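# Take one bottle from the cabinet, stand it on the bench

## Task

Remove exactly one bottle from the cabinet and leave it standing upright on the bench; the remaining two bottles must stay inside the cabinet.

## Robot and tools

Robot: two UR-type arms, left_arm and right_arm, each on its own carriage on one floor track that runs along y at x = 0. left_rail carries left_arm and is always the carriage on the +y side; right_rail carries right_arm. These names do not match image sides. Each arm has a Robotiq 2F-140 style gripper whose fingers can fold when pushed. Each base stands at x = 0, y = its carriage position_m, z = 0.04 m, facing +x.

Scene frame (all result positions): fixed to the table, z = 0 at the table top, +z up, +x the direction the arms face, +y to their left. The table edge is at x = 0.17 m. Positions are in metres, velocities in m/s and rad/s, orientation as quat wxyz. A gripper's +z runs along its fingers and its y axis is the closing direction. end_effector_position is the point between the closed pads; fingertips reach about 33 mm past it when nearly closed and 9 mm past it when fully open.

execute_actions(actions, cameras): runs actions one after another. An action may hold "rows", "steps", "until", and commands for left_rail or right_rail. "rows" is a list of up to 15 rows, one per 1/30 s control step. Each row is a single list of 18 numbers covering both arms, each in [-1, 1], in this order: left dx, dy, dz, rx, ry, rz, left gripper position, force_limit, speed, then the same nine for the right arm. dx..rz are offsets, not poses. They are measured from that arm's Hand target as it stood when the action began and are expressed in that Hand target's own axes. Every row in an action counts from that same start. 1.0 equals 0.6 m or 180 degrees, and rx, ry, rz together form one rotation vector. Sending all six as 0 re-asks for the current Hand target. Gripper position: +1 is fully open (140 mm), the pads meet near -0.8, and -1 closes until blocked. force_limit runs from -1 (about 14 N) up to +1 (58 N). speed runs from -1 (about 30 mm/s) up to +1 (250 mm/s). Both start at +1. A 0 counts as a command, so resend the previous gripper numbers to leave a gripper unchanged. "steps" may be 1 to 450 and defaults to 15. After the last row the arms keep moving toward that row's target. "until" ends an action early on rail fields, for example {"right_rail": {"position_status": ["!=", "moving"]}} or {"all": {"status": "ended"}}. Rail commands: position_m sets where the carriage should stand (left_rail -0.8 to 1.5, right_rail -1.5 to 0.8). speed_m_s ranges 0.01 to 1 and acceleration_factor 0.1 to 1. {"stop": true} brakes the carriage. A row's target moves along with its carriage, so wait for a drive to finish before aiming at scene points. Carriages must stay about 0.78 m or more apart. Camera images come back only for an empty actions list or when cameras are requested: cam_high, cam_low, cam_front, cam_side, cam_left_wrist, cam_right_wrist.

move(target, speed, blend, stop_force, zero, blocking, cameras): drives each gripper in a straight line to target. target is one 18-number row in the same layout and scale, or a list of up to 15 such rows. Each row is an offset from the Hand targets at the start of the move, not from the previous row. speed is path speed in m/s, 0.002 to 3.6, default 0.25. blend is a corner radius in m. stop_force (3 to 120 N) ends an arm's path when contact is felt. Omit it when pulling away from a contact. zero defaults to true and re-zeroes the force reading before the move. blocking=false returns early; after that, use wait or stop before sending rows or another move. The result includes a move: line with the ending (done, off_target, held, fault, and so on) and any limits that acted.

wait(seconds 0-10) lets time run. stop brakes a running move. zoom_image(camera, region [x0,y0,x1,y1], at most 504 px each way) gives a closer look at the newest image. zero_wrist_force(arm) zeroes that arm's wrist sensor. finished_scene(scene) ends the scene and cannot be undone. read_manual only returns licence texts.

Results: Hand target is the pose the next offsets count from. Tool commands shows the gripper settings in force. object_status: 0 moving, 1 blocked while opening, 2 blocked while closing (something is gripped), 3 reached the commanded position or the pads met. position_measured runs from 3 (open) to 230 (pads meet). Joint positions list rail (m) and then six joints (rad). Wrist force and torque are given in the tool's axes. Wrist depth is a 7x7 grid of distances. Rail position_status values: moving, done, contact_stop, time_out, stopped, stopped_with_arm, stopped_for_other_arm, stopped_for_other_carriage. position_answer is taken or not_taken.

Cautions: grip near the fingertips, because a grip near the palm lets the fingers fold and hold loosely. Check for object_status 2 before lifting. Ramp row offsets gradually, since sudden starts shake parts loose. Arms are stiff: commanding a pose past a firm contact, or about 150 N of force, or joint torque over the limits (wrist joints 26 N m) triggers a 10 s fault stop. Don't let the arms or grippers touch each other. Don't strike the cabinet or table hard. Don't drop or throw the bottle, and don't let anything fall off the table or onto the track or metal strip, which fails the scene. Keep the other two bottles in the cabinet. Set the bottle down upright and release it only once it is at rest. Orientation commands are clipped to within 32 degrees of the current orientation per step. Avoid paths close to an arm's own base. Long holds heat the motors.

Each tool is called after "Call:" as a command line: name --argument value for each argument, lists and objects as JSON in quotes; but a table of rows of numbers goes row by row, as --pt "numbers of a row", without its own name.

## Session

Call:
execute_actions --actions '[]'

Scene clock: 0.00 s.
left_arm: end_effector_position=(+0.3456, +1.0546, +0.5800) position_measured=3 object_status=3 end_effector_quat_wxyz=(+0.000, +0.000, +1.000, +0.000) | right_arm: end_effector_position=(+0.3456, -1.0963, +0.5800) position_measured=3 object_status=3 end_effector_quat_wxyz=(+0.000, +0.000, +1.000, +0.000)
Joint positions: left_arm=[1.027 -0.316 -1.725 0.971 -0.816 -1.571 -0.316] | right_arm=[-1.124 -0.316 -1.725 0.971 -0.816 -1.571 -0.316]
Joint velocities: within noise
Joint torques (N m): no reading
Wrist force (N): no reading
Wrist torque (N m): no reading
Wrist force, peak (N): no reading
Wrist depth (mm): cam_left_wrist=[634 631 631 620 620 622 611 / 682 672 663 651 649 647 642 / 709 714 707 702 704 702 680 / 753 136 766 743 748 723 702 / 100 137 812 815 786 792 107 / - 882 864 844 847 851 831 / - 1972 1607 1954 1920 - -] | cam_right_wrist=[636 652 658 658 645 643 649 / 699 701 704 693 695 684 678 / 724 741 746 726 731 722 726 / - 132 793 782 799 766 137 / - 117 841 841 844 834 111 / - 909 1952 920 905 887 887 / - 2078 2117 2059 2158 2004 2022]
Hand target: left_arm +0.3456, +1.0546, +0.5800; +0.000, +0.000, +1.000, +0.000 | right_arm +0.3456, -1.0963, +0.5800; +0.000, +0.000, +1.000, +0.000
Tool commands: left_gripper/position=+1.0 left_gripper/force_limit=+1.0 left_gripper/speed=+1.0 right_gripper/position=+1.0 right_gripper/force_limit=+1.0 right_gripper/speed=+1.0
left_rail: position_m=1.027 position_status=done
right_rail: position_m=-1.124 position_status=done

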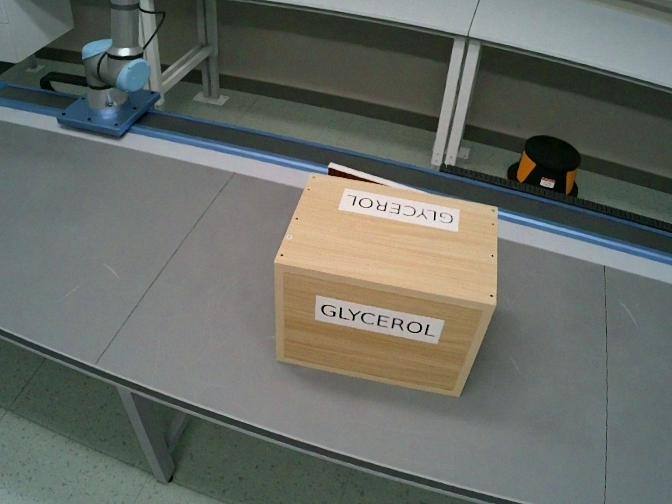

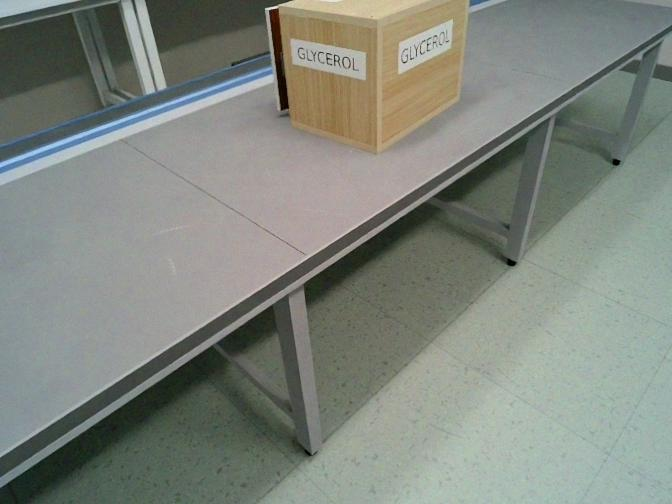

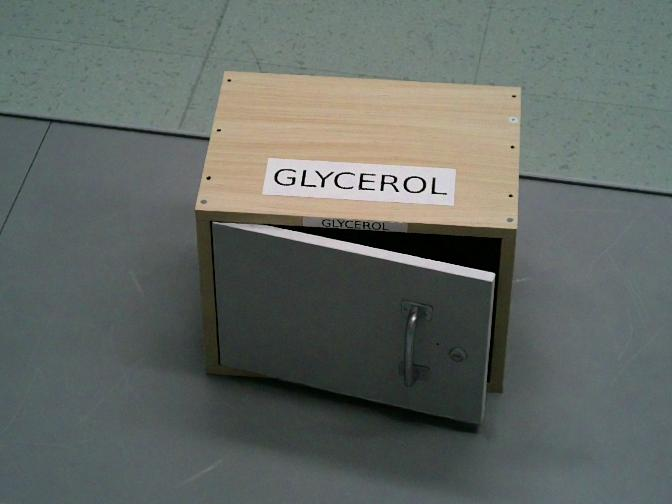

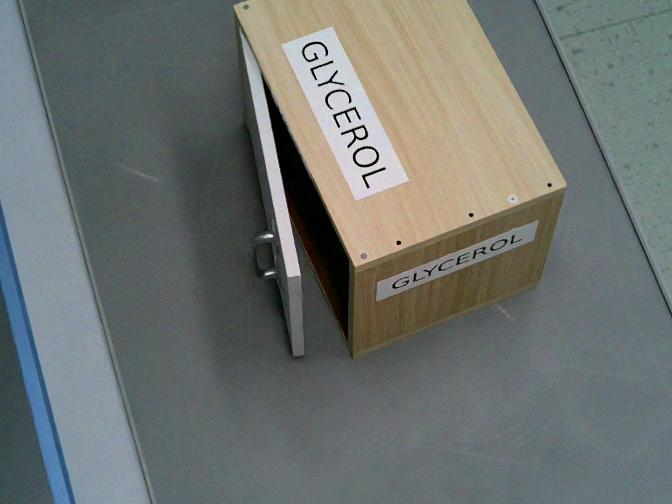

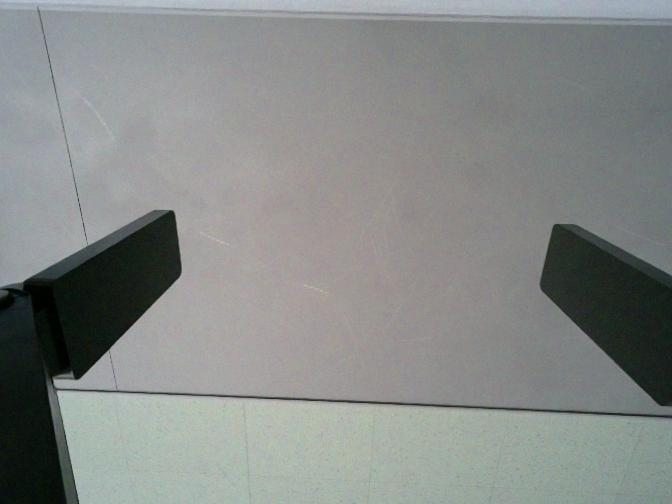

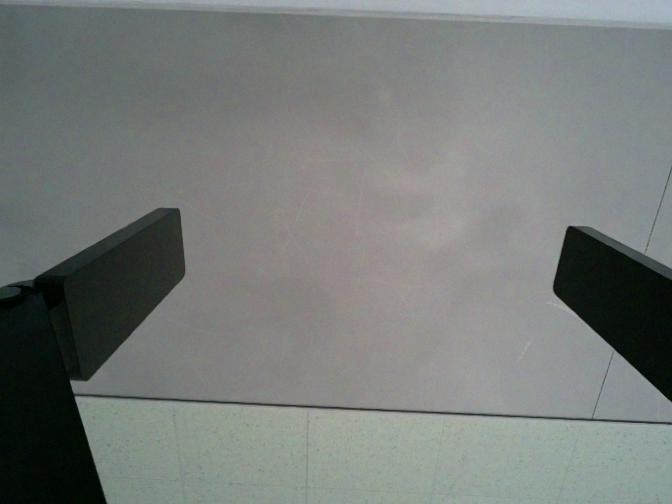

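Call:
execute_actions --actions '[{"right_rail":{"position_m":-0.3}},{"steps":300,"until":{"right_rail":{"position_status":["!=","moving"]}}}]' --cameras '["all"]'

Scene clock: 4.80 s.
left_arm: end_effector_position=(+0.3456, +1.0546, +0.5800) position_measured=3 object_status=3 end_effector_quat_wxyz=(+0.000, +0.000, +1.000, +0.000) | right_arm: end_effector_position=(+0.3456, -0.2728, +0.5800) position_measured=3 object_status=3 end_effector_quat_wxyz=(+0.000, +0.000, +1.000, +0.000)
Joint positions: left_arm=[1.027 -0.316 -1.725 0.971 -0.816 -1.571 -0.316] | right_arm=[-0.3 -0.316 -1.725 0.971 -0.816 -1.571 -0.316]
Joint torques (N m): left_arm=[1.36 -11.57 -19.03 -3.24 -0.02 0.26] | right_arm=[-0.87 -11.52 -18.33 -3.18 0.07 -0.1]
Wrist force (N): left_arm=[-0.1 0.1 0.0] | right_arm=[-0.3 0.1 -0.1]
Wrist torque (N m): left_arm=[0.03 0.02 0.00] | right_arm=[0.02 0.08 0.00]
Wrist force, peak (N): left_arm=[-0.4 0.0 -0.3] | right_arm=[-0.3 1.5 -0.2]
Wrist depth (mm): cam_left_wrist=[634 631 634 623 623 623 613 / 676 672 663 669 651 640 647 / 718 709 707 700 693 695 676 / 738 136 764 740 745 723 709 / 100 127 806 797 803 795 107 / 1763 864 878 868 847 854 101 / 1990 1954 1920 1886 1870 2046 -] | cam_right_wrist=[664 670 660 658 654 680 651 / 704 719 704 695 691 682 680 / 758 743 741 746 - 731 717 / - 132 802 785 662 456 123 / - 850 884 844 489 - 111 / - 880 891 924 521 509 518 / - 2098 2158 2267 560 2117 2117]
Hand target: left_arm +0.3456, +1.0546, +0.5800; +0.000, +0.000, +1.000, +0.000 | right_arm +0.3456, -0.2728, +0.5800; +0.000, +0.000, +1.000, +0.000
Tool commands: left_gripper/position=+1.0 left_gripper/force_limit=+1.0 left_gripper/speed=+1.0 right_gripper/position=+1.0 right_gripper/force_limit=+1.0 right_gripper/speed=+1.0
left_rail: position_m=1.027 position_status=done
right_rail: position_m=-0.300 position_status=done

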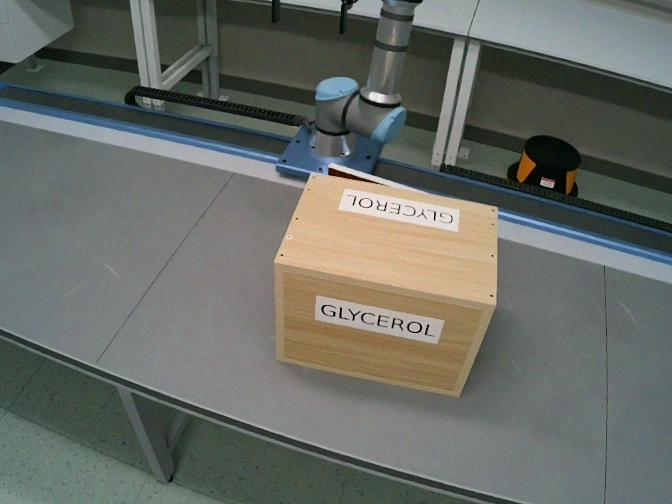

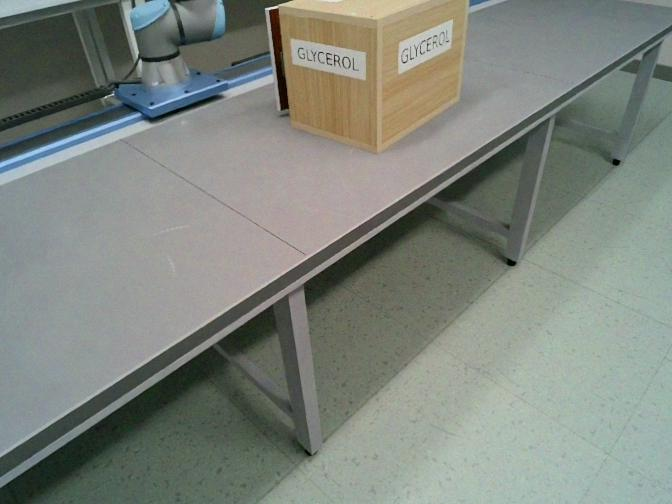

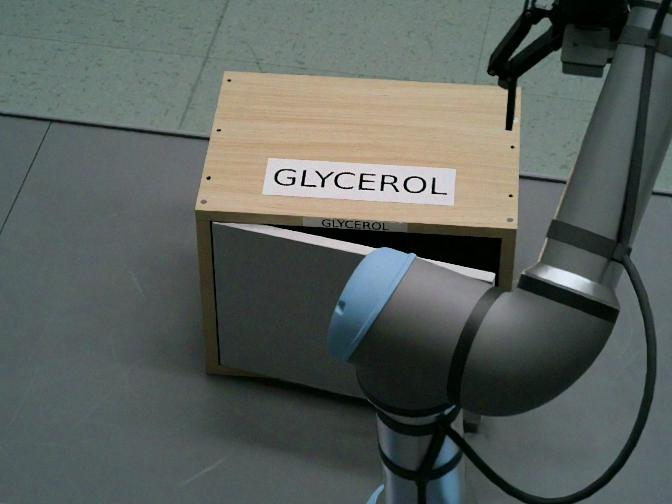

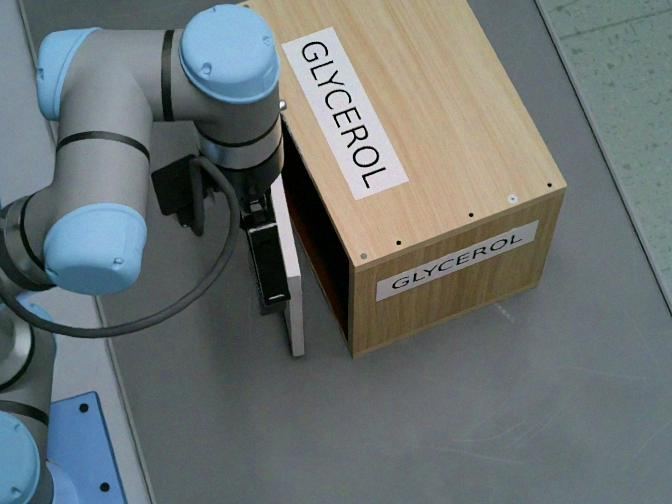

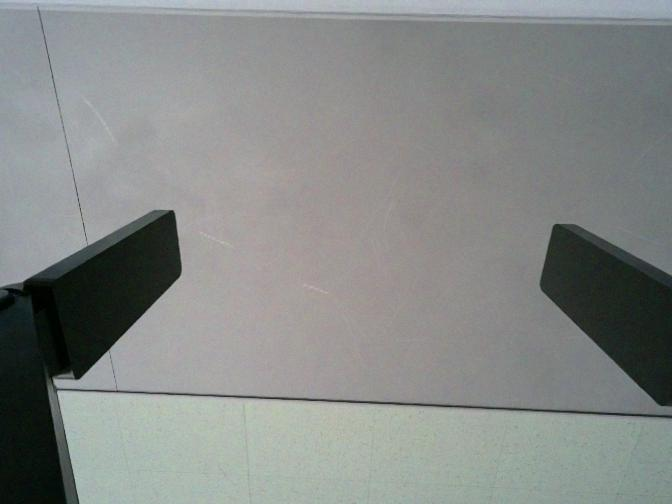

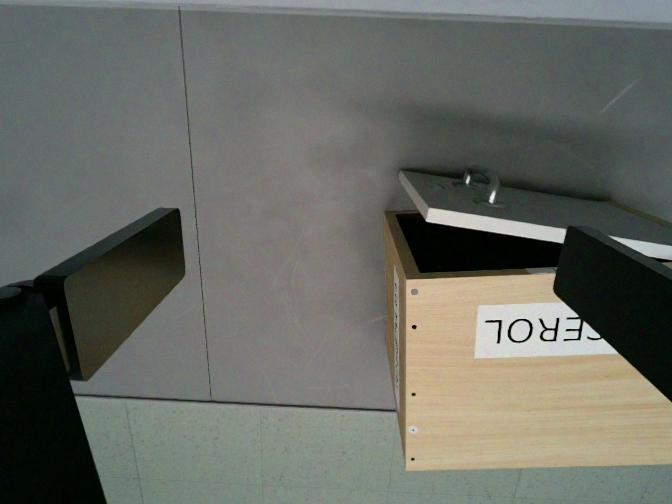

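Call:
execute_actions --actions '[{"right_rail":{"position_m":0.0}},{"steps":300,"until":{"right_rail":{"position_status":["!=","moving"]}}}]' --cameras '["cam_right_wrist"]'

Scene clock: 7.57 s.
left_arm: end_effector_position=(+0.3456, +1.0546, +0.5800) position_measured=3 object_status=3 end_effector_quat_wxyz=(+0.000, +0.000, +1.000, +0.000) | right_arm: end_effector_position=(+0.3456, +0.0272, +0.5800) position_measured=3 object_status=3 end_effector_quat_wxyz=(+0.000, +0.000, +1.000, +0.000)
Joint positions: left_arm=[1.027 -0.316 -1.725 0.971 -0.816 -1.571 -0.316] | right_arm=[0 -0.316 -1.725 0.971 -0.816 -1.571 -0.316]
Joint torques (N m): left_arm=[-0.42 -10.94 -19 -3.17 -0.03 0.23] | right_arm=[-0.39 -11.49 -18.75 -3.16 0.1 0.13]
Wrist force (N): left_arm=[-0.1 -0.2 -0.1] | right_arm=[-0.2 0.0 0.0]
Wrist torque (N m): left_arm=[-0.03 0.02 0.01] | right_arm=[0.01 0.06 0.00]
Wrist force, peak (N): left_arm=[0.1 0.0 -0.4] | right_arm=[0.0 1.6 -0.1]
Wrist depth (mm): cam_left_wrist=[632 632 631 629 625 618 606 / 674 672 663 659 647 649 644 / 714 716 714 697 709 691 682 / 748 136 748 748 745 723 716 / 100 127 809 800 800 792 107 / 1823 864 885 861 844 837 - / 1886 1903 1870 1886 1937 2169 -] | cam_right_wrist=[691 645 658 649 647 652 652 / 717 706 710 697 686 674 672 / 753 726 699 710 710 734 729 / - 132 597 465 464 447 137 / - 490 484 477 477 857 111 / - 916 524 517 520 887 887 / - 2179 2158 2059 2078 1986 2059]
Hand target: left_arm +0.3456, +1.0546, +0.5800; +0.000, +0.000, +1.000, +0.000 | right_arm +0.3456, +0.0272, +0.5800; +0.000, +0.000, +1.000, +0.000
Tool commands: left_gripper/position=+1.0 left_gripper/force_limit=+1.0 left_gripper/speed=+1.0 right_gripper/position=+1.0 right_gripper/force_limit=+1.0 right_gripper/speed=+1.0
left_rail: position_m=1.027 position_status=done
right_rail: position_m=0.000 position_status=done
Images, in order (width x height): cam_right_wrist 672x504.

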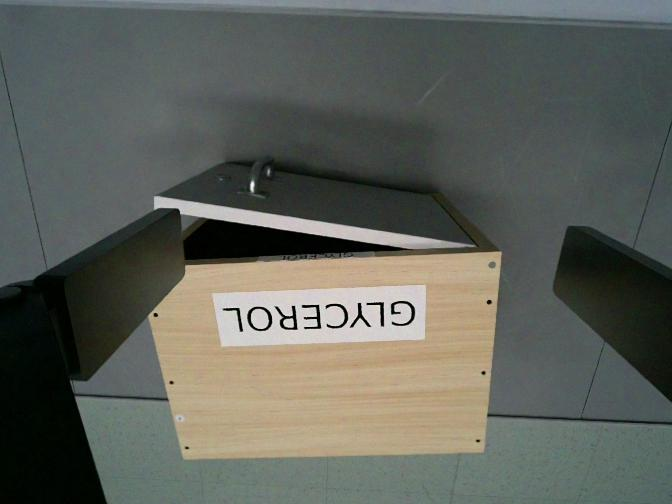

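Call:
execute_actions --actions '[{"right_rail":{"position_m":-0.2}},{"steps":200,"until":{"right_rail":{"position_status":["!=","moving"]}}}]'

Call:
move --target '[0,0,0,0,0,0,1,1,1,-0.124,0.02,0.2,0,0,-0.469,-0.2,-1,-0.5]' --cameras '["cam_right_wrist","cam_front"]'

Scene clock: 13.03 s.
left_arm: end_effector_position=(+0.3456, +1.0546, +0.5800) position_measured=3 object_status=3 end_effector_quat_wxyz=(+0.000, +0.000, +1.000, +0.000) | right_arm: end_effector_position=(+0.3456, -0.1727, +0.5800) position_measured=3 object_status=3 end_effector_quat_wxyz=(+0.000, +0.000, +1.000, +0.000)
Joint positions: left_arm=[1.027 -0.316 -1.725 0.971 -0.816 -1.571 -0.316] | right_arm=[-0.2 -0.316 -1.725 0.971 -0.816 -1.571 -0.316]
Joint torques (N m): left_arm=[1.09 -11.93 -19.46 -3.27 -0.13 0.16] | right_arm=[-0.41 -11.44 -18.94 -3.04 0.06 0.07]
Wrist force (N): left_arm=[0.1 0.1 -0.3] | right_arm=[-0.1 0.3 -0.2]
Wrist torque (N m): left_arm=[0.03 -0.01 0.01] | right_arm=[0.07 0.04 0.01]
Wrist force, peak (N): left_arm=[-0.4 0.3 -0.1] | right_arm=[-0.2 2.1 -0.2]
Wrist depth (mm): cam_left_wrist=[636 636 623 622 618 611 613 / 678 676 667 655 649 651 647 / 733 700 695 702 709 691 689 / 745 136 751 743 751 714 120 / 100 819 803 800 797 783 107 / 1778 878 857 857 854 854 102 / 1954 1886 1708 1886 1778 1838 -] | cam_right_wrist=[670 647 666 639 654 645 649 / 734 686 699 701 686 693 - / 756 741 736 715 793 769 753 / - 132 799 753 471 459 133 / - 124 802 485 469 490 111 / - 2098 927 527 515 510 514 / - 2179 2158 2078 2098 2138 2098]
Hand target: left_arm +0.3456, +1.0546, +0.5800; +0.000, +0.000, +1.000, +0.000 | right_arm +0.3456, -0.1727, +0.5800; +0.000, +0.000, +1.000, +0.000
Tool commands: left_gripper/position=+1.0 left_gripper/force_limit=+1.0 left_gripper/speed=+1.0 right_gripper/position=+1.0 right_gripper/force_limit=+1.0 right_gripper/speed=+1.0
left_rail: position_m=1.027 position_status=done
right_rail: position_m=-0.200 position_status=done

Scene clock: 16.60 s.
left_arm: end_effector_position=(+0.3456, +1.0546, +0.5800) position_measured=3 object_status=3 end_effector_quat_wxyz=(+0.000, +0.000, +1.000, +0.000) | right_arm: end_effector_position=(+0.4200, -0.1607, +0.4600) position_measured=154 object_status=3 end_effector_quat_wxyz=(+0.000, -0.672, +0.741, +0.000)
Joint positions: left_arm=[1.027 -0.316 -1.725 0.971 -0.816 -1.571 -0.316] | right_arm=[-0.2 -0.228 -1.718 1.331 -1.183 -1.571 -1.702]
Joint torques (N m): left_arm=[0.82 -10.89 -18.71 -3.28 -0.12 0.19] | right_arm=[-11.88 -18.16 -16.09 -5.19 1.49 -1.43]
Wrist force (N): left_arm=[-0.3 0.0 -0.1] | right_arm=[-0.2 0.2 -0.3]
Wrist torque (N m): left_arm=[0.01 0.07 0.00] | right_arm=[0.05 0.04 0.18]
Wrist force, peak (N): left_arm=[-0.2 -0.2 -0.3] | right_arm=[-0.7 0.4 -0.2]
Wrist depth (mm): cam_left_wrist=[631 632 625 618 620 623 608 / 674 672 661 665 651 651 649 / 714 704 702 695 700 697 682 / 740 136 758 837 753 704 704 / 100 800 809 800 795 786 107 / - 868 889 857 837 844 837 / - 1920 1886 1920 1808 1778 -] | cam_right_wrist=[550 543 551 541 531 541 502 / 595 571 564 573 542 567 520 / 304 303 299 586 - 613 551 / 324 316 311 629 142 645 602 / - 74 76 368 139 86 81 / - 74 - 377 761 - - / - - - 407 807 - -]
Hand target: left_arm +0.3456, +1.0546, +0.5800; +0.000, +0.000, +1.000, +0.000 | right_arm +0.4200, -0.1608, +0.4600; +0.000, -0.672, +0.741, +0.000
Off the commanded pose: left_arm 0.000 m, 0 deg | right_arm 0.000 m, 0 deg.
left_rail: position_m=1.027 position_status=done
right_rail: position_m=-0.200 position_status=done
move: done
Images, in order (width x height): cam_front 672x504, cam_right_wrist 672x504.

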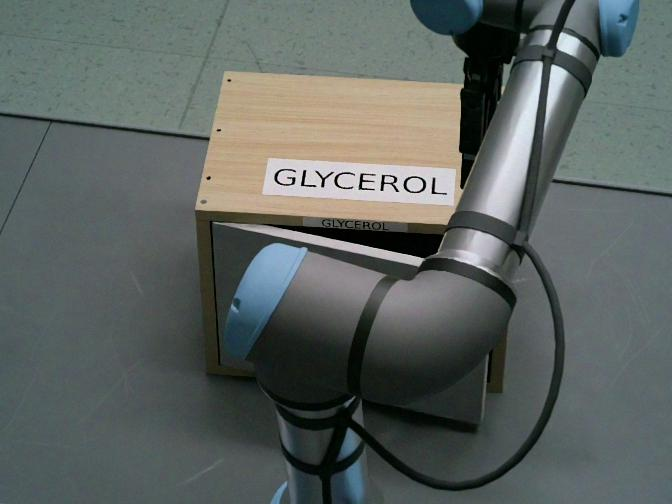

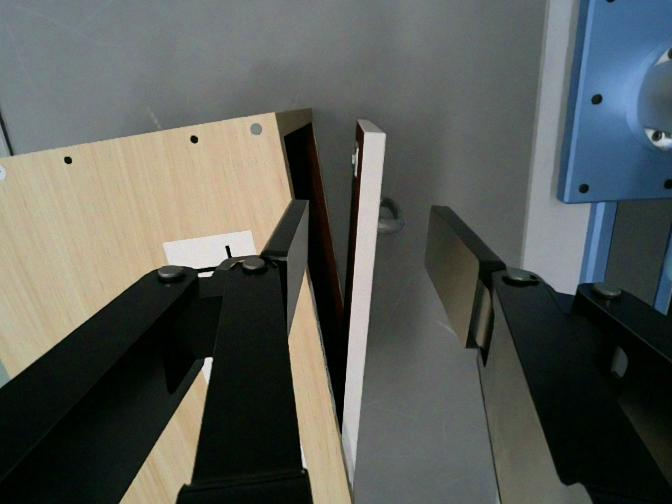

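Call:
move --target '[0,0,0,0,0,0,1,1,1,0,0.015,0.1667,0,0,0,-0.2,-1,-0.5]' --cameras '["cam_right_wrist","cam_side"]'

Scene clock: 19.13 s.
left_arm: end_effector_position=(+0.3456, +1.0546, +0.5800) position_measured=3 object_status=3 end_effector_quat_wxyz=(+0.000, +0.000, +1.000, +0.000) | right_arm: end_effector_position=(+0.4110, -0.1599, +0.3600) position_measured=154 object_status=3 end_effector_quat_wxyz=(+0.000, -0.672, +0.741, +0.000)
Joint positions: left_arm=[1.027 -0.316 -1.725 0.971 -0.816 -1.571 -0.316] | right_arm=[-0.2 -0.231 -1.801 1.661 -1.43 -1.571 -1.705]
Joint torques (N m): left_arm=[1.45 -10.95 -19.01 -3.25 0.04 0.24] | right_arm=[-11.88 -24.4 -17.82 -5.52 1.55 -1.33]
Wrist force (N): left_arm=[0.0 0.0 -0.2] | right_arm=[-0.4 -0.1 0.2]
Wrist torque (N m): left_arm=[0.02 0.00 0.01] | right_arm=[-0.05 0.07 0.18]
Wrist force, peak (N): left_arm=[-0.2 0.4 0.1] | right_arm=[-0.3 0.3 2.1]
Wrist depth (mm): cam_left_wrist=[632 638 631 625 620 616 613 / 669 676 661 653 657 655 646 / 721 711 704 700 697 678 691 / 738 136 761 756 743 718 709 / 100 786 803 806 780 797 107 / - 864 1808 864 854 851 102 / - 1870 1920 1920 1886 1823 -] | cam_right_wrist=[462 458 456 449 454 442 418 / 485 476 474 478 471 472 436 / 200 199 208 491 499 499 457 / 213 209 205 528 142 551 531 / - 74 76 563 564 86 81 / - 74 - 585 608 - - / - - - 510 - - -]
Hand target: left_arm +0.3456, +1.0546, +0.5800; +0.000, +0.000, +1.000, +0.000 | right_arm +0.4110, -0.1599, +0.3600; +0.000, -0.672, +0.741, +0.000
Off the commanded pose: left_arm 0.000 m, 0 deg | right_arm 0.000 m, 0 deg.
left_rail: position_m=1.027 position_status=done
right_rail: position_m=-0.200 position_status=done
move: done
Images, in order (width x height): cam_side 672x504, cam_right_wrist 672x504.

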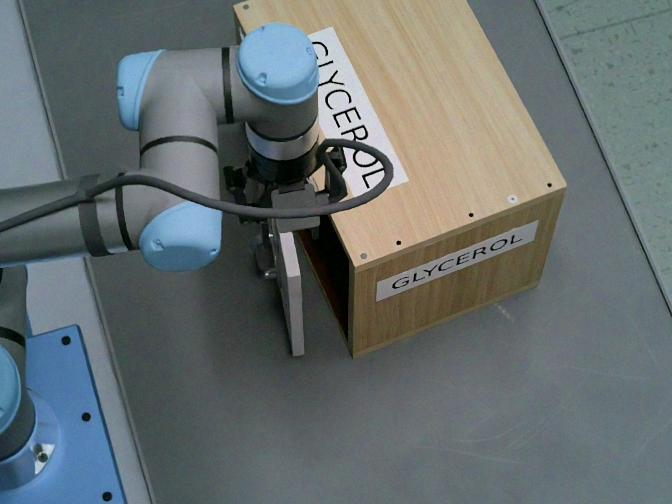

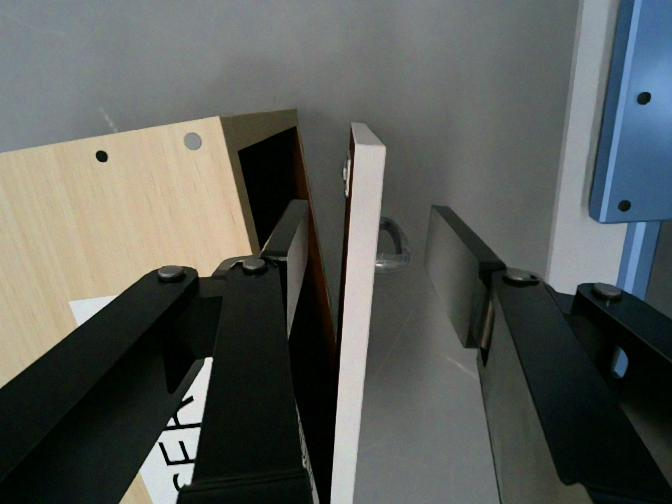

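Call:
move --target '[0,0,0,0,0,0,1,1,1,0,0,0.15,0,0,0,-0.2,-1,-0.5]' --stop_force 12 --speed 0.08 --cameras '["cam_right_wrist","cam_side"]'

Scene clock: 22.23 s.
left_arm: end_effector_position=(+0.3456, +1.0546, +0.5800) position_measured=3 object_status=3 end_effector_quat_wxyz=(+0.000, +0.000, +1.000, +0.000) | right_arm: end_effector_position=(+0.4110, -0.1599, +0.2700) position_measured=154 object_status=3 end_effector_quat_wxyz=(+0.000, -0.672, +0.741, +0.000)
Joint positions: left_arm=[1.027 -0.316 -1.725 0.971 -0.816 -1.571 -0.316] | right_arm=[-0.2 -0.231 -1.807 1.895 -1.659 -1.571 -1.705]
Joint torques (N m): left_arm=[1.25 -12.04 -19.45 -3.22 -0.05 0.23] | right_arm=[-6.49 -3.71 -18.07 -5.2 1.51 -0.03]
Wrist force (N): left_arm=[0.0 0.0 -0.1] | right_arm=[-0.5 0.1 0.0]
Wrist torque (N m): left_arm=[0.00 0.00 0.00] | right_arm=[-0.01 0.11 0.17]
Wrist force, peak (N): left_arm=[-0.3 0.1 -0.2] | right_arm=[-0.4 -0.1 0.9]
Wrist depth (mm): cam_left_wrist=[642 627 631 616 616 618 618 / 667 667 669 655 653 644 642 / 721 714 707 704 689 697 684 / 761 136 751 738 735 714 127 / 100 800 803 797 789 - 107 / - 868 871 875 861 841 102 / - 1920 1920 1920 1838 2384 -] | cam_right_wrist=[375 366 370 364 363 372 370 / 390 387 381 - 387 385 388 / 107 114 392 185 402 395 411 / 114 113 - 133 135 430 444 / - 74 76 146 139 86 82 / - 74 - 155 500 - - / - - - 168 - - -]
Hand target: left_arm +0.3456, +1.0546, +0.5800; +0.000, +0.000, +1.000, +0.000 | right_arm +0.4110, -0.1599, +0.2700; +0.000, -0.672, +0.741, +0.000
Off the commanded pose: left_arm 0.000 m, 0 deg | right_arm 0.000 m, 0 deg.
left_rail: position_m=1.027 position_status=done
right_rail: position_m=-0.200 position_status=done
move: done
Images, in order (width x height): cam_side 672x504, cam_right_wrist 672x504.

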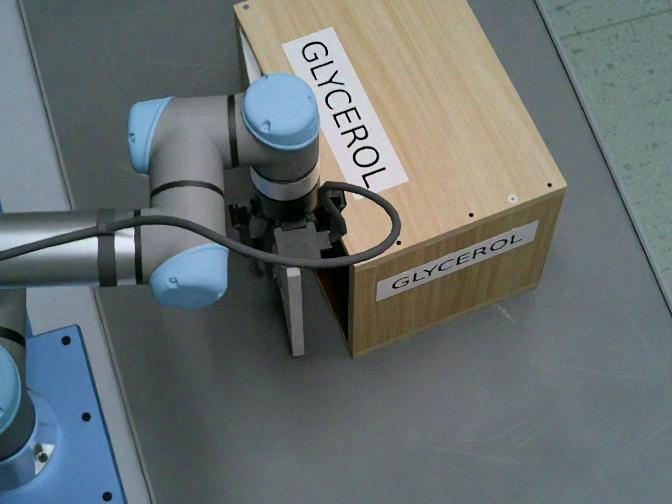

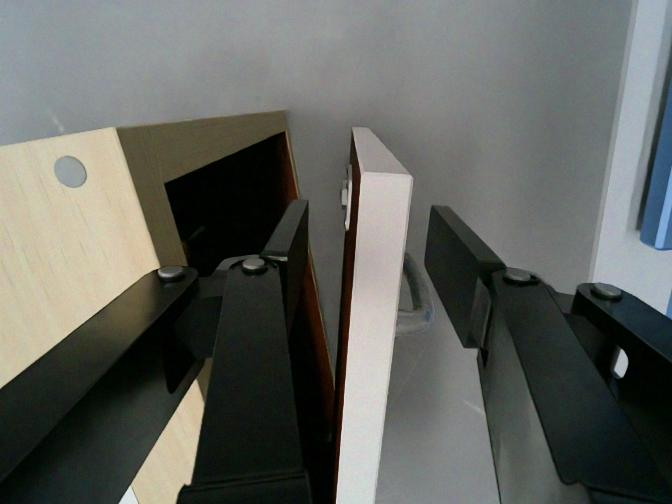

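Call:
move --pt "0 0 0 0 0 0 1 1 1 -0.0046 0.0974 0 0 0 0.0556 -0.2 -1 -0.5" --pt "0 0 0 0 0 0 1 1 1 -0.0427 0.2383 0 0 0 0.1389 -0.2 -1 -0.5" --pt "0 0 0 0 0 0 1 1 1 -0.116 0.3645 0 0 0 0.2222 -0.2 -1 -0.5" --stop_force 25 --speed 0.1 --blend '[0.015,0.015,0]' --cameras '["cam_right_wrist","cam_side","cam_front"]'

Scene clock: 28.50 s.
left_arm: end_effector_position=(+0.3456, +1.0546, +0.5800) position_measured=3 object_status=3 end_effector_quat_wxyz=(+0.000, +0.000, +1.000, +0.000) | right_arm: end_effector_position=(+0.2001, -0.0693, +0.2700) position_measured=154 object_status=3 end_effector_quat_wxyz=(+0.000, -0.378, +0.926, +0.000)
Joint positions: left_arm=[1.027 -0.316 -1.725 0.971 -0.816 -1.571 -0.316] | right_arm=[-0.2 -0.013 -2.315 2.146 -1.402 -1.571 -0.789]
Joint torques (N m): left_arm=[0.62 -11.51 -19.27 -3.18 0.01 0.25] | right_arm=[11.13 -3 -28.37 -0.59 -1.17 1.33]
Wrist force (N): left_arm=[-0.1 0.0 -0.2] | right_arm=[-1.9 -2.4 0.6]
Wrist torque (N m): left_arm=[0.00 0.02 0.00] | right_arm=[-0.04 0.18 -0.10]
Wrist force, peak (N): left_arm=[-0.4 -0.1 -0.2] | right_arm=[-2.5 -2.7 0.6]
Wrist depth (mm): cam_left_wrist=[629 632 629 629 616 609 634 / 697 659 669 665 653 647 644 / 709 714 716 704 709 691 691 / 733 136 751 738 735 714 702 / 100 795 815 789 786 795 107 / 1778 1595 828 854 871 854 854 / - 1937 - 1823 1808 1823 -] | cam_right_wrist=[371 373 372 371 329 329 175 / 396 390 378 392 398 382 - / 421 418 416 402 411 426 384 / 430 438 120 133 142 444 445 / - 74 76 221 228 86 81 / - 74 - 498 501 - - / - - - 463 546 - -]
Hand target: left_arm +0.3456, +1.0546, +0.5800; +0.000, +0.000, +1.000, +0.000 | right_arm +0.2001, -0.0693, +0.2700; +0.000, -0.378, +0.926, +0.000
Off the commanded pose: left_arm 0.000 m, 0 deg | right_arm 0.000 m, 0 deg.
left_rail: position_m=1.027 position_status=done
right_rail: position_m=-0.200 position_status=done
move: done
Images, in order (width x height): cam_front 672x504, cam_side 672x504, cam_right_wrist 672x504.

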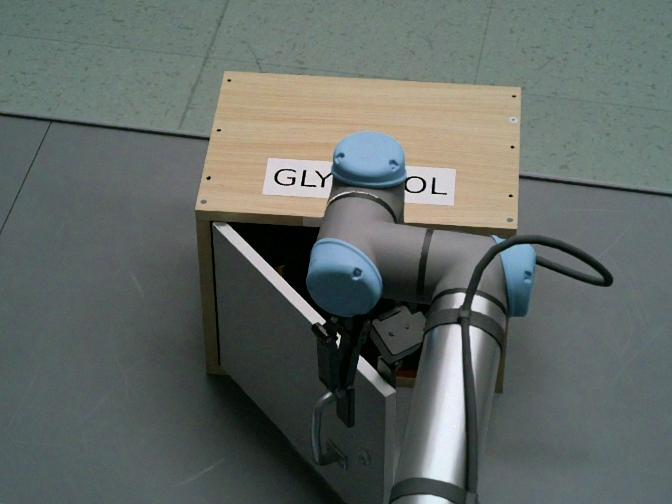

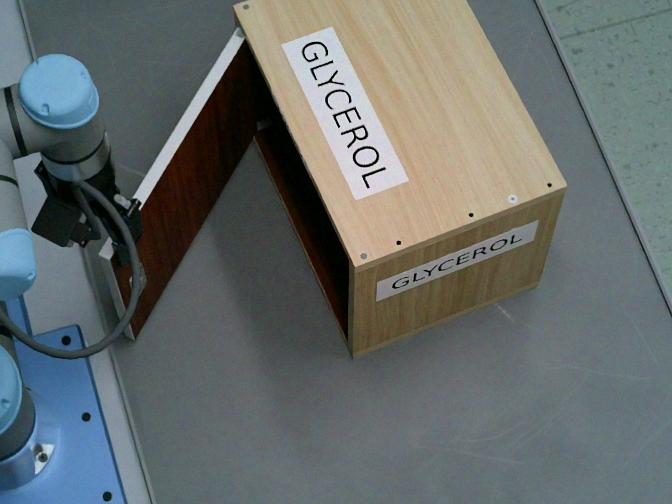

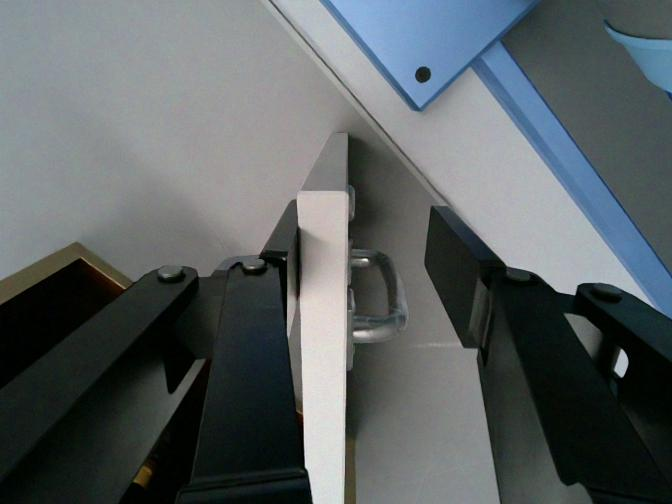

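Call:
move --pt "0 0 0 0 0 0 1 1 1 -0.0428 0.1868 0 0 0 0.1111 -0.2 -1 -0.5" --pt "0 0 0 0 0 0 1 1 1 -0.1301 0.3536 0 0 0 0.2222 -0.2 -1 -0.5" --pt "0 0 0 0 0 0 1 1 1 -0.2691 0.4803 0 0 0 0.3333 -0.2 -1 -0.5" --stop_force 25 --speed 0.1 --blend '[0.015,0.015,0]' --cameras '["cam_right_wrist","cam_side","cam_front","cam_high"]'

Scene clock: 36.00 s.
left_arm: end_effector_position=(+0.3456, +1.0546, +0.5800) position_measured=3 object_status=3 end_effector_quat_wxyz=(+0.000, +0.000, +1.000, +0.000) | right_arm: end_effector_position=(+0.1138, +0.2495, +0.2700) position_measured=154 object_status=3 end_effector_quat_wxyz=(+0.000, +0.135, +0.991, +0.000)
Joint positions: left_arm=[1.027 -0.316 -1.725 0.971 -0.816 -1.571 -0.316] | right_arm=[-0.2 1.031 -1.678 1.79 -1.683 -1.571 1.303]
Joint torques (N m): left_arm=[1.02 -11.51 -19.46 -3.32 -0.05 0.15] | right_arm=[12.01 -9.87 -30.24 -3.27 -0.65 1.41]
Wrist force (N): left_arm=[0.0 0.1 -0.1] | right_arm=[-2.4 -2.0 0.5]
Wrist torque (N m): left_arm=[0.02 0.01 0.00] | right_arm=[0.01 0.14 -0.09]
Wrist force, peak (N): left_arm=[-0.3 0.2 -0.2] | right_arm=[-2.3 -2.6 1.6]
Wrist depth (mm): cam_left_wrist=[629 636 629 625 616 616 647 / 676 663 665 667 642 653 642 / 711 711 709 693 695 693 680 / 740 136 761 753 740 702 704 / 100 806 806 786 803 783 107 / 1854 885 871 861 864 847 844 / 1990 1886 1870 - 1870 1838 -] | cam_right_wrist=[- - 352 - - 364 375 / - - 384 403 399 398 398 / 436 432 429 422 418 415 406 / 456 452 119 133 142 433 431 / - 74 76 214 231 86 82 / - 73 - 498 500 - - / - - - 442 551 - -]
Hand target: left_arm +0.3456, +1.0546, +0.5800; +0.000, +0.000, +1.000, +0.000 | right_arm +0.1137, +0.2495, +0.2700; +0.000, +0.135, +0.991, +0.000
Off the commanded pose: left_arm 0.000 m, 0 deg | right_arm 0.000 m, 0 deg.
left_rail: position_m=1.027 position_status=done
right_rail: position_m=-0.200 position_status=done
move: done
Images, in order (width x height): cam_high 672x504, cam_front 672x504, cam_side 672x504, cam_right_wrist 672x504.

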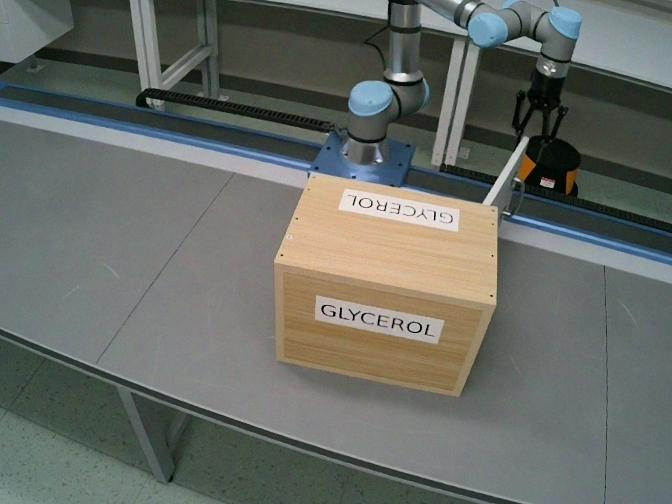

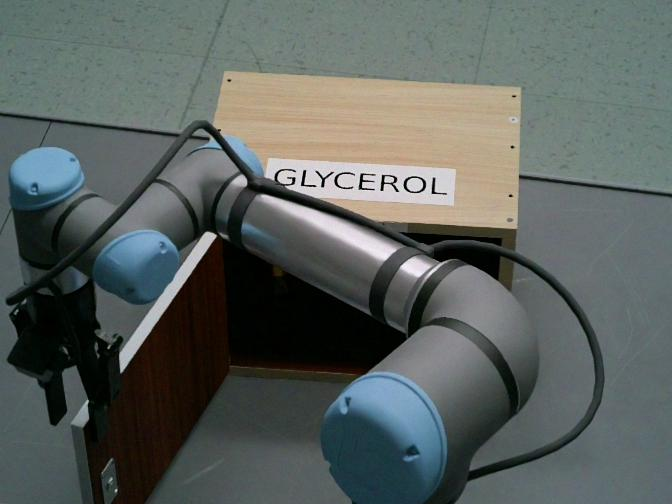

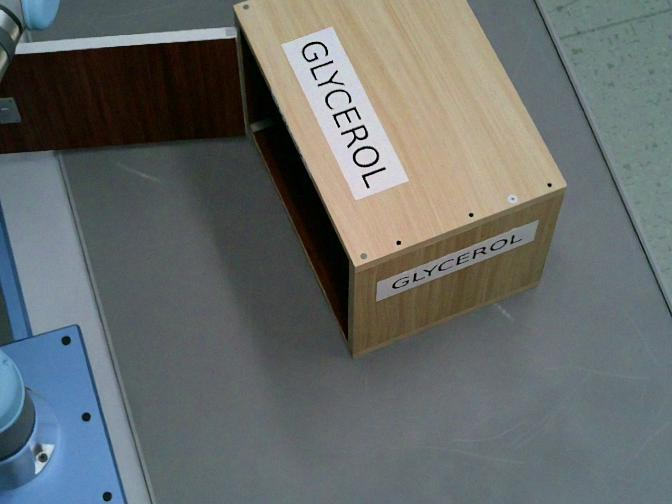

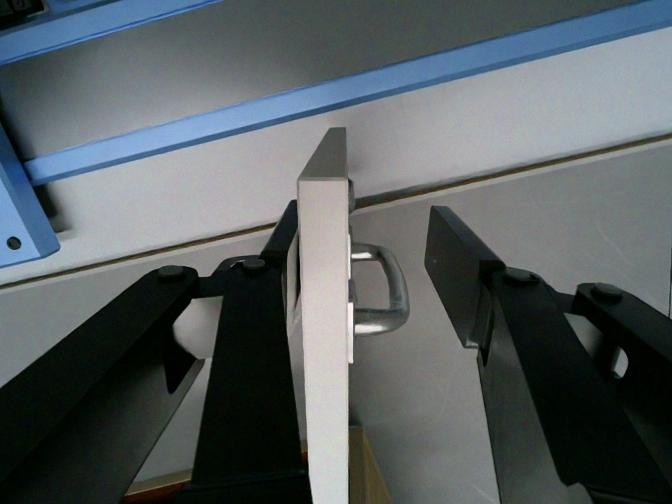

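Call:
move --target '[0,0,0,0,0,0,1,1,1,0,0,-0.25,0,0,0,-0.2,-1,-0.5]'

Call:
execute_actions --actions '[{"right_rail":{"position_m":-0.5}},{"steps":200,"until":{"right_rail":{"position_status":["!=","moving"]}}}]'

Call:
move --target '[0,0,0,0,0,0,1,1,1,-0.298,-0.0385,0,0,0,0.83,-0.2,-1,-0.5]' --speed 0.4 --cameras '["cam_right_wrist","cam_front"]'

Scene clock: 39.97 s.
left_arm: end_effector_position=(+0.3456, +1.0546, +0.5800) position_measured=3 object_status=3 end_effector_quat_wxyz=(+0.000, +0.000, +1.000, +0.000) | right_arm: end_effector_position=(+0.1138, +0.2495, +0.4199) position_measured=154 object_status=3 end_effector_quat_wxyz=(+0.000, +0.135, +0.991, +0.000)
Joint positions: left_arm=[1.027 -0.316 -1.725 0.971 -0.816 -1.571 -0.316] | right_arm=[-0.2 1.031 -1.65 1.379 -1.3 -1.571 1.303]
Joint torques (N m): left_arm=[-0.16 -11.1 -19.47 -3.25 0.03 0.13] | right_arm=[10.57 -10.6 -28.78 -1.44 -1.23 1.06]
Wrist force (N): left_arm=[-0.4 0.1 -0.1] | right_arm=[-0.1 0.4 -0.1]
Wrist torque (N m): left_arm=[0.03 0.08 0.00] | right_arm=[0.05 0.01 -0.02]
Wrist force, peak (N): left_arm=[-0.2 0.1 -0.4] | right_arm=[-0.4 -2.2 2.8]
Wrist depth (mm): cam_left_wrist=[636 636 629 620 620 618 620 / 674 672 667 659 657 653 638 / 716 723 711 704 691 686 672 / 751 136 758 748 745 733 709 / 100 809 815 800 777 786 107 / - 871 861 854 857 875 841 / - 1937 1886 1854 1778 1808 -] | cam_right_wrist=[484 - - 501 - 553 517 / 543 533 574 580 550 545 538 / 534 583 585 573 577 558 556 / 630 618 119 602 144 550 647 / - 74 76 645 632 86 81 / - 74 - 668 706 - - / - - - 500 726 - -]
Hand target: left_arm +0.3456, +1.0546, +0.5800; +0.000, +0.000, +1.000, +0.000 | right_arm +0.1137, +0.2495, +0.4200; +0.000, +0.135, +0.991, +0.000
Off the commanded pose: left_arm 0.000 m, 0 deg | right_arm 0.000 m, 0 deg.
left_rail: position_m=1.027 position_status=done
right_rail: position_m=-0.200 position_status=done
move: done

Scene clock: 41.50 s.
left_arm: end_effector_position=(+0.3456, +1.0546, +0.5800) position_measured=3 object_status=3 end_effector_quat_wxyz=(+0.000, +0.000, +1.000, +0.000) | right_arm: end_effector_position=(+0.1137, -0.0505, +0.4200) position_measured=154 object_status=3 end_effector_quat_wxyz=(+0.000, +0.135, +0.991, +0.000)
Joint positions: left_arm=[1.027 -0.316 -1.725 0.971 -0.816 -1.571 -0.316] | right_arm=[-0.5 1.031 -1.65 1.379 -1.3 -1.571 1.303]
Joint torques (N m): left_arm=[0.76 -11.82 -19.43 -3.2 0.08 0.24] | right_arm=[7.16 -27.7 -23.54 -3.14 0.71 1.09]
Wrist force (N): left_arm=[0.1 -0.1 -0.1] | right_arm=[-0.1 0.5 -0.1]
Wrist torque (N m): left_arm=[-0.02 -0.02 0.00] | right_arm=[0.08 -0.01 -0.02]
Wrist force, peak (N): left_arm=[-0.2 0.3 -0.3] | right_arm=[0.1 2.0 -0.1]
Wrist depth (mm): cam_left_wrist=[631 631 631 629 623 614 611 / 678 651 672 663 665 646 647 / 711 716 691 702 689 693 691 / - 136 751 756 733 718 714 / 100 812 812 800 803 789 107 / 1808 857 864 871 851 847 847 / 1990 1854 1920 1854 1903 1721 -] | cam_right_wrist=[476 - 507 - - - 451 / 507 526 540 558 547 541 - / 533 580 588 574 568 558 - / 627 617 119 603 143 608 410 / - 74 76 651 643 86 82 / - 74 - 678 668 - - / - - - 678 - - -]
Hand target: left_arm +0.3456, +1.0546, +0.5800; +0.000, +0.000, +1.000, +0.000 | right_arm +0.1137, -0.0505, +0.4200; +0.000, +0.135, +0.991, +0.000
Tool commands: left_gripper/position=+1.0 left_gripper/force_limit=+1.0 left_gripper/speed=+1.0 right_gripper/position=-0.2 right_gripper/force_limit=-1.0 right_gripper/speed=-0.5
Off the commanded pose: left_arm 0.000 m, 0 deg | right_arm 0.000 m, 0 deg.
left_rail: position_m=1.027 position_status=done
right_rail: position_m=-0.500 position_status=done

Scene clock: 45.47 s.
left_arm: end_effector_position=(+0.3456, +1.0546, +0.5800) position_measured=3 object_status=3 end_effector_quat_wxyz=(+0.000, +0.000, +1.000, +0.000) | right_arm: end_effector_position=(+0.2798, -0.1208, +0.4200) position_measured=154 object_status=3 end_effector_quat_wxyz=(+0.000, +0.991, +0.131, +0.000)
Joint positions: left_arm=[1.027 -0.316 -1.725 0.971 -0.816 -1.571 -0.316] | right_arm=[-0.5 0.648 -1.631 1.362 -1.301 -1.571 3.528]
Joint torques (N m): left_arm=[0.89 -11.2 -19.85 -3.29 0.06 0.23] | right_arm=[-11.32 -11.09 -29.68 -1.5 -1.29 1.55]
Wrist force (N): left_arm=[0.0 -0.1 -0.1] | right_arm=[-0.3 -0.3 0.1]
Wrist torque (N m): left_arm=[-0.02 0.00 0.00] | right_arm=[-0.10 0.05 0.00]
Wrist force, peak (N): left_arm=[-0.4 0.2 0.1] | right_arm=[-0.5 -0.2 -0.5]
Wrist depth (mm): cam_left_wrist=[629 622 629 620 618 613 611 / 674 665 665 669 647 649 642 / 718 700 693 707 684 697 686 / 740 136 753 753 725 709 126 / 100 795 803 815 786 795 107 / 1749 871 861 857 851 844 834 / - 1838 1920 1808 1870 1886 -] | cam_right_wrist=[- 510 504 508 504 503 500 / - 557 540 532 533 531 520 / 537 599 567 570 550 570 557 / 615 597 119 618 143 597 581 / - 74 76 674 123 86 81 / - 73 - 1369 - - - / - - - 1886 - - -]
Hand target: left_arm +0.3456, +1.0546, +0.5800; +0.000, +0.000, +1.000, +0.000 | right_arm +0.2798, -0.1208, +0.4200; +0.000, +0.991, +0.131, +0.000
Off the commanded pose: left_arm 0.000 m, 0 deg | right_arm 0.000 m, 0 deg.
left_rail: position_m=1.027 position_status=done
right_rail: position_m=-0.500 position_status=done
move: done
Images, in order (width x height): cam_front 672x504, cam_right_wrist 672x504.

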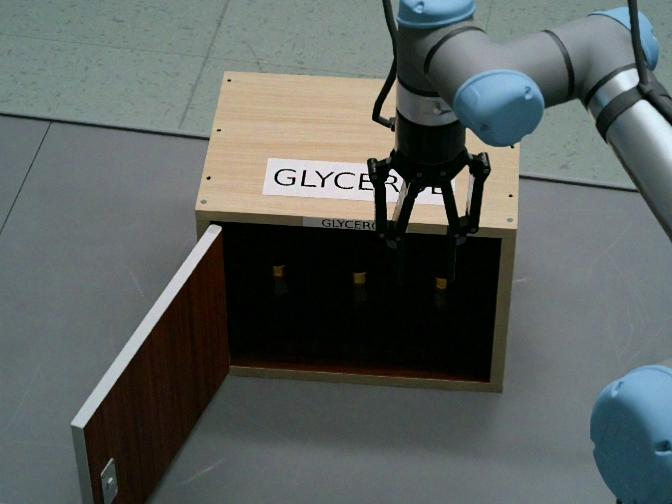

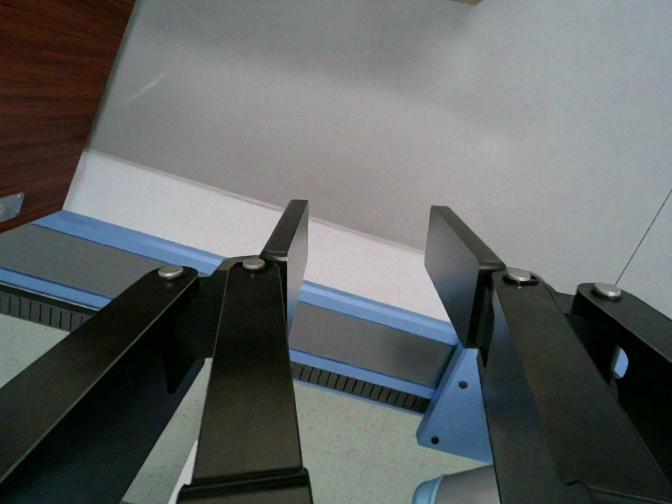

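Call:
move --target '[0,0,0,0,0,0,1,1,1,0.041,-0.0235,0.333,0,0.5,0,-0.2,-1,-0.5]' --speed 0.3 --cameras '["cam_right_wrist","cam_front","cam_side"]'

Scene clock: 49.67 s.
left_arm: end_effector_position=(+0.3456, +1.0546, +0.5800) position_measured=3 object_status=3 end_effector_quat_wxyz=(+0.000, +0.000, +1.000, +0.000) | right_arm: end_effector_position=(+0.2999, -0.1008, +0.2202) position_measured=154 object_status=3 end_effector_quat_wxyz=(-0.092, +0.701, +0.092, +0.701)
Joint positions: left_arm=[1.027 -0.316 -1.725 0.971 -0.816 -1.571 -0.316] | right_arm=[-0.5 1.141 -0.818 2.392 -4.715 -2.449 3.142]
Joint torques (N m): left_arm=[0.63 -11.66 -19.84 -3.26 0.14 0.17] | right_arm=[-11.65 -22.38 -7.46 -3.89 1.5 -1.16]
Wrist force (N): left_arm=[-0.1 0.0 0.1] | right_arm=[3.3 -0.6 0.3]
Wrist torque (N m): left_arm=[0.01 0.02 0.01] | right_arm=[-0.20 -0.82 0.20]
Wrist force, peak (N): left_arm=[-0.4 0.0 -0.2] | right_arm=[3.4 -0.9 0.6]
Wrist depth (mm): cam_left_wrist=[634 627 632 623 613 618 618 / 680 676 661 657 657 647 647 / 714 718 704 700 689 689 678 / 756 136 756 745 740 716 697 / 100 803 819 803 772 797 107 / 1763 882 857 868 864 831 102 / - 2046 1903 1870 1886 - -] | cam_right_wrist=[3253 314 5474 5755 - - - / - 395 578 568 537 294 256 / - 423 617 589 570 348 - / - 433 119 617 143 324 3206 / - 74 76 457 139 85 82 / - 73 - 399 387 - - / - - - 328 331 - -]
Hand target: left_arm +0.3456, +1.0546, +0.5800; +0.000, +0.000, +1.000, +0.000 | right_arm +0.2999, -0.1008, +0.2202; -0.092, +0.701, +0.092, +0.701
Off the commanded pose: left_arm 0.000 m, 0 deg | right_arm 0.000 m, 0 deg.
left_rail: position_m=1.027 position_status=done
right_rail: position_m=-0.500 position_status=done
move: done
Images, in order (width x height): cam_front 672x504, cam_side 672x504, cam_right_wrist 672x504.

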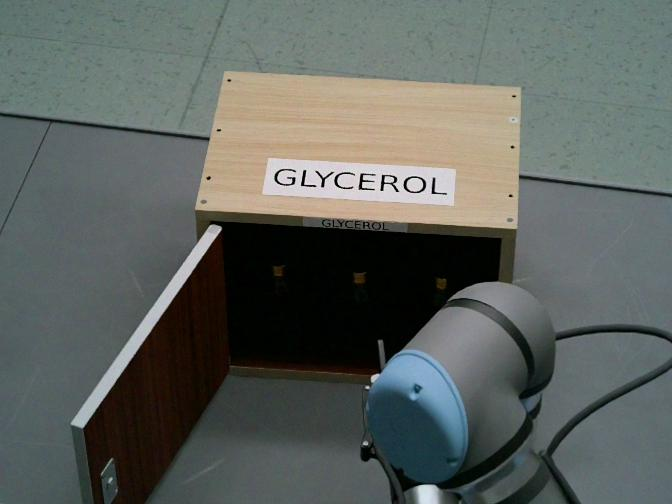

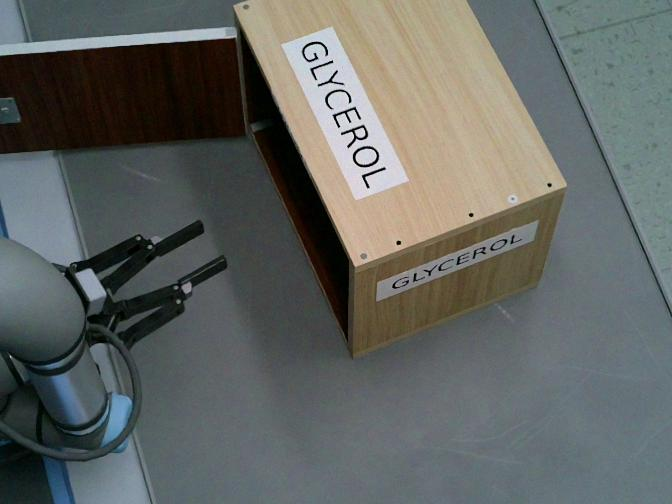

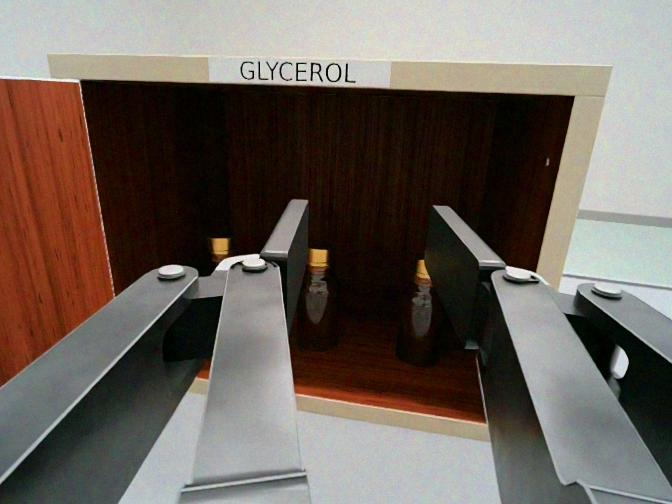

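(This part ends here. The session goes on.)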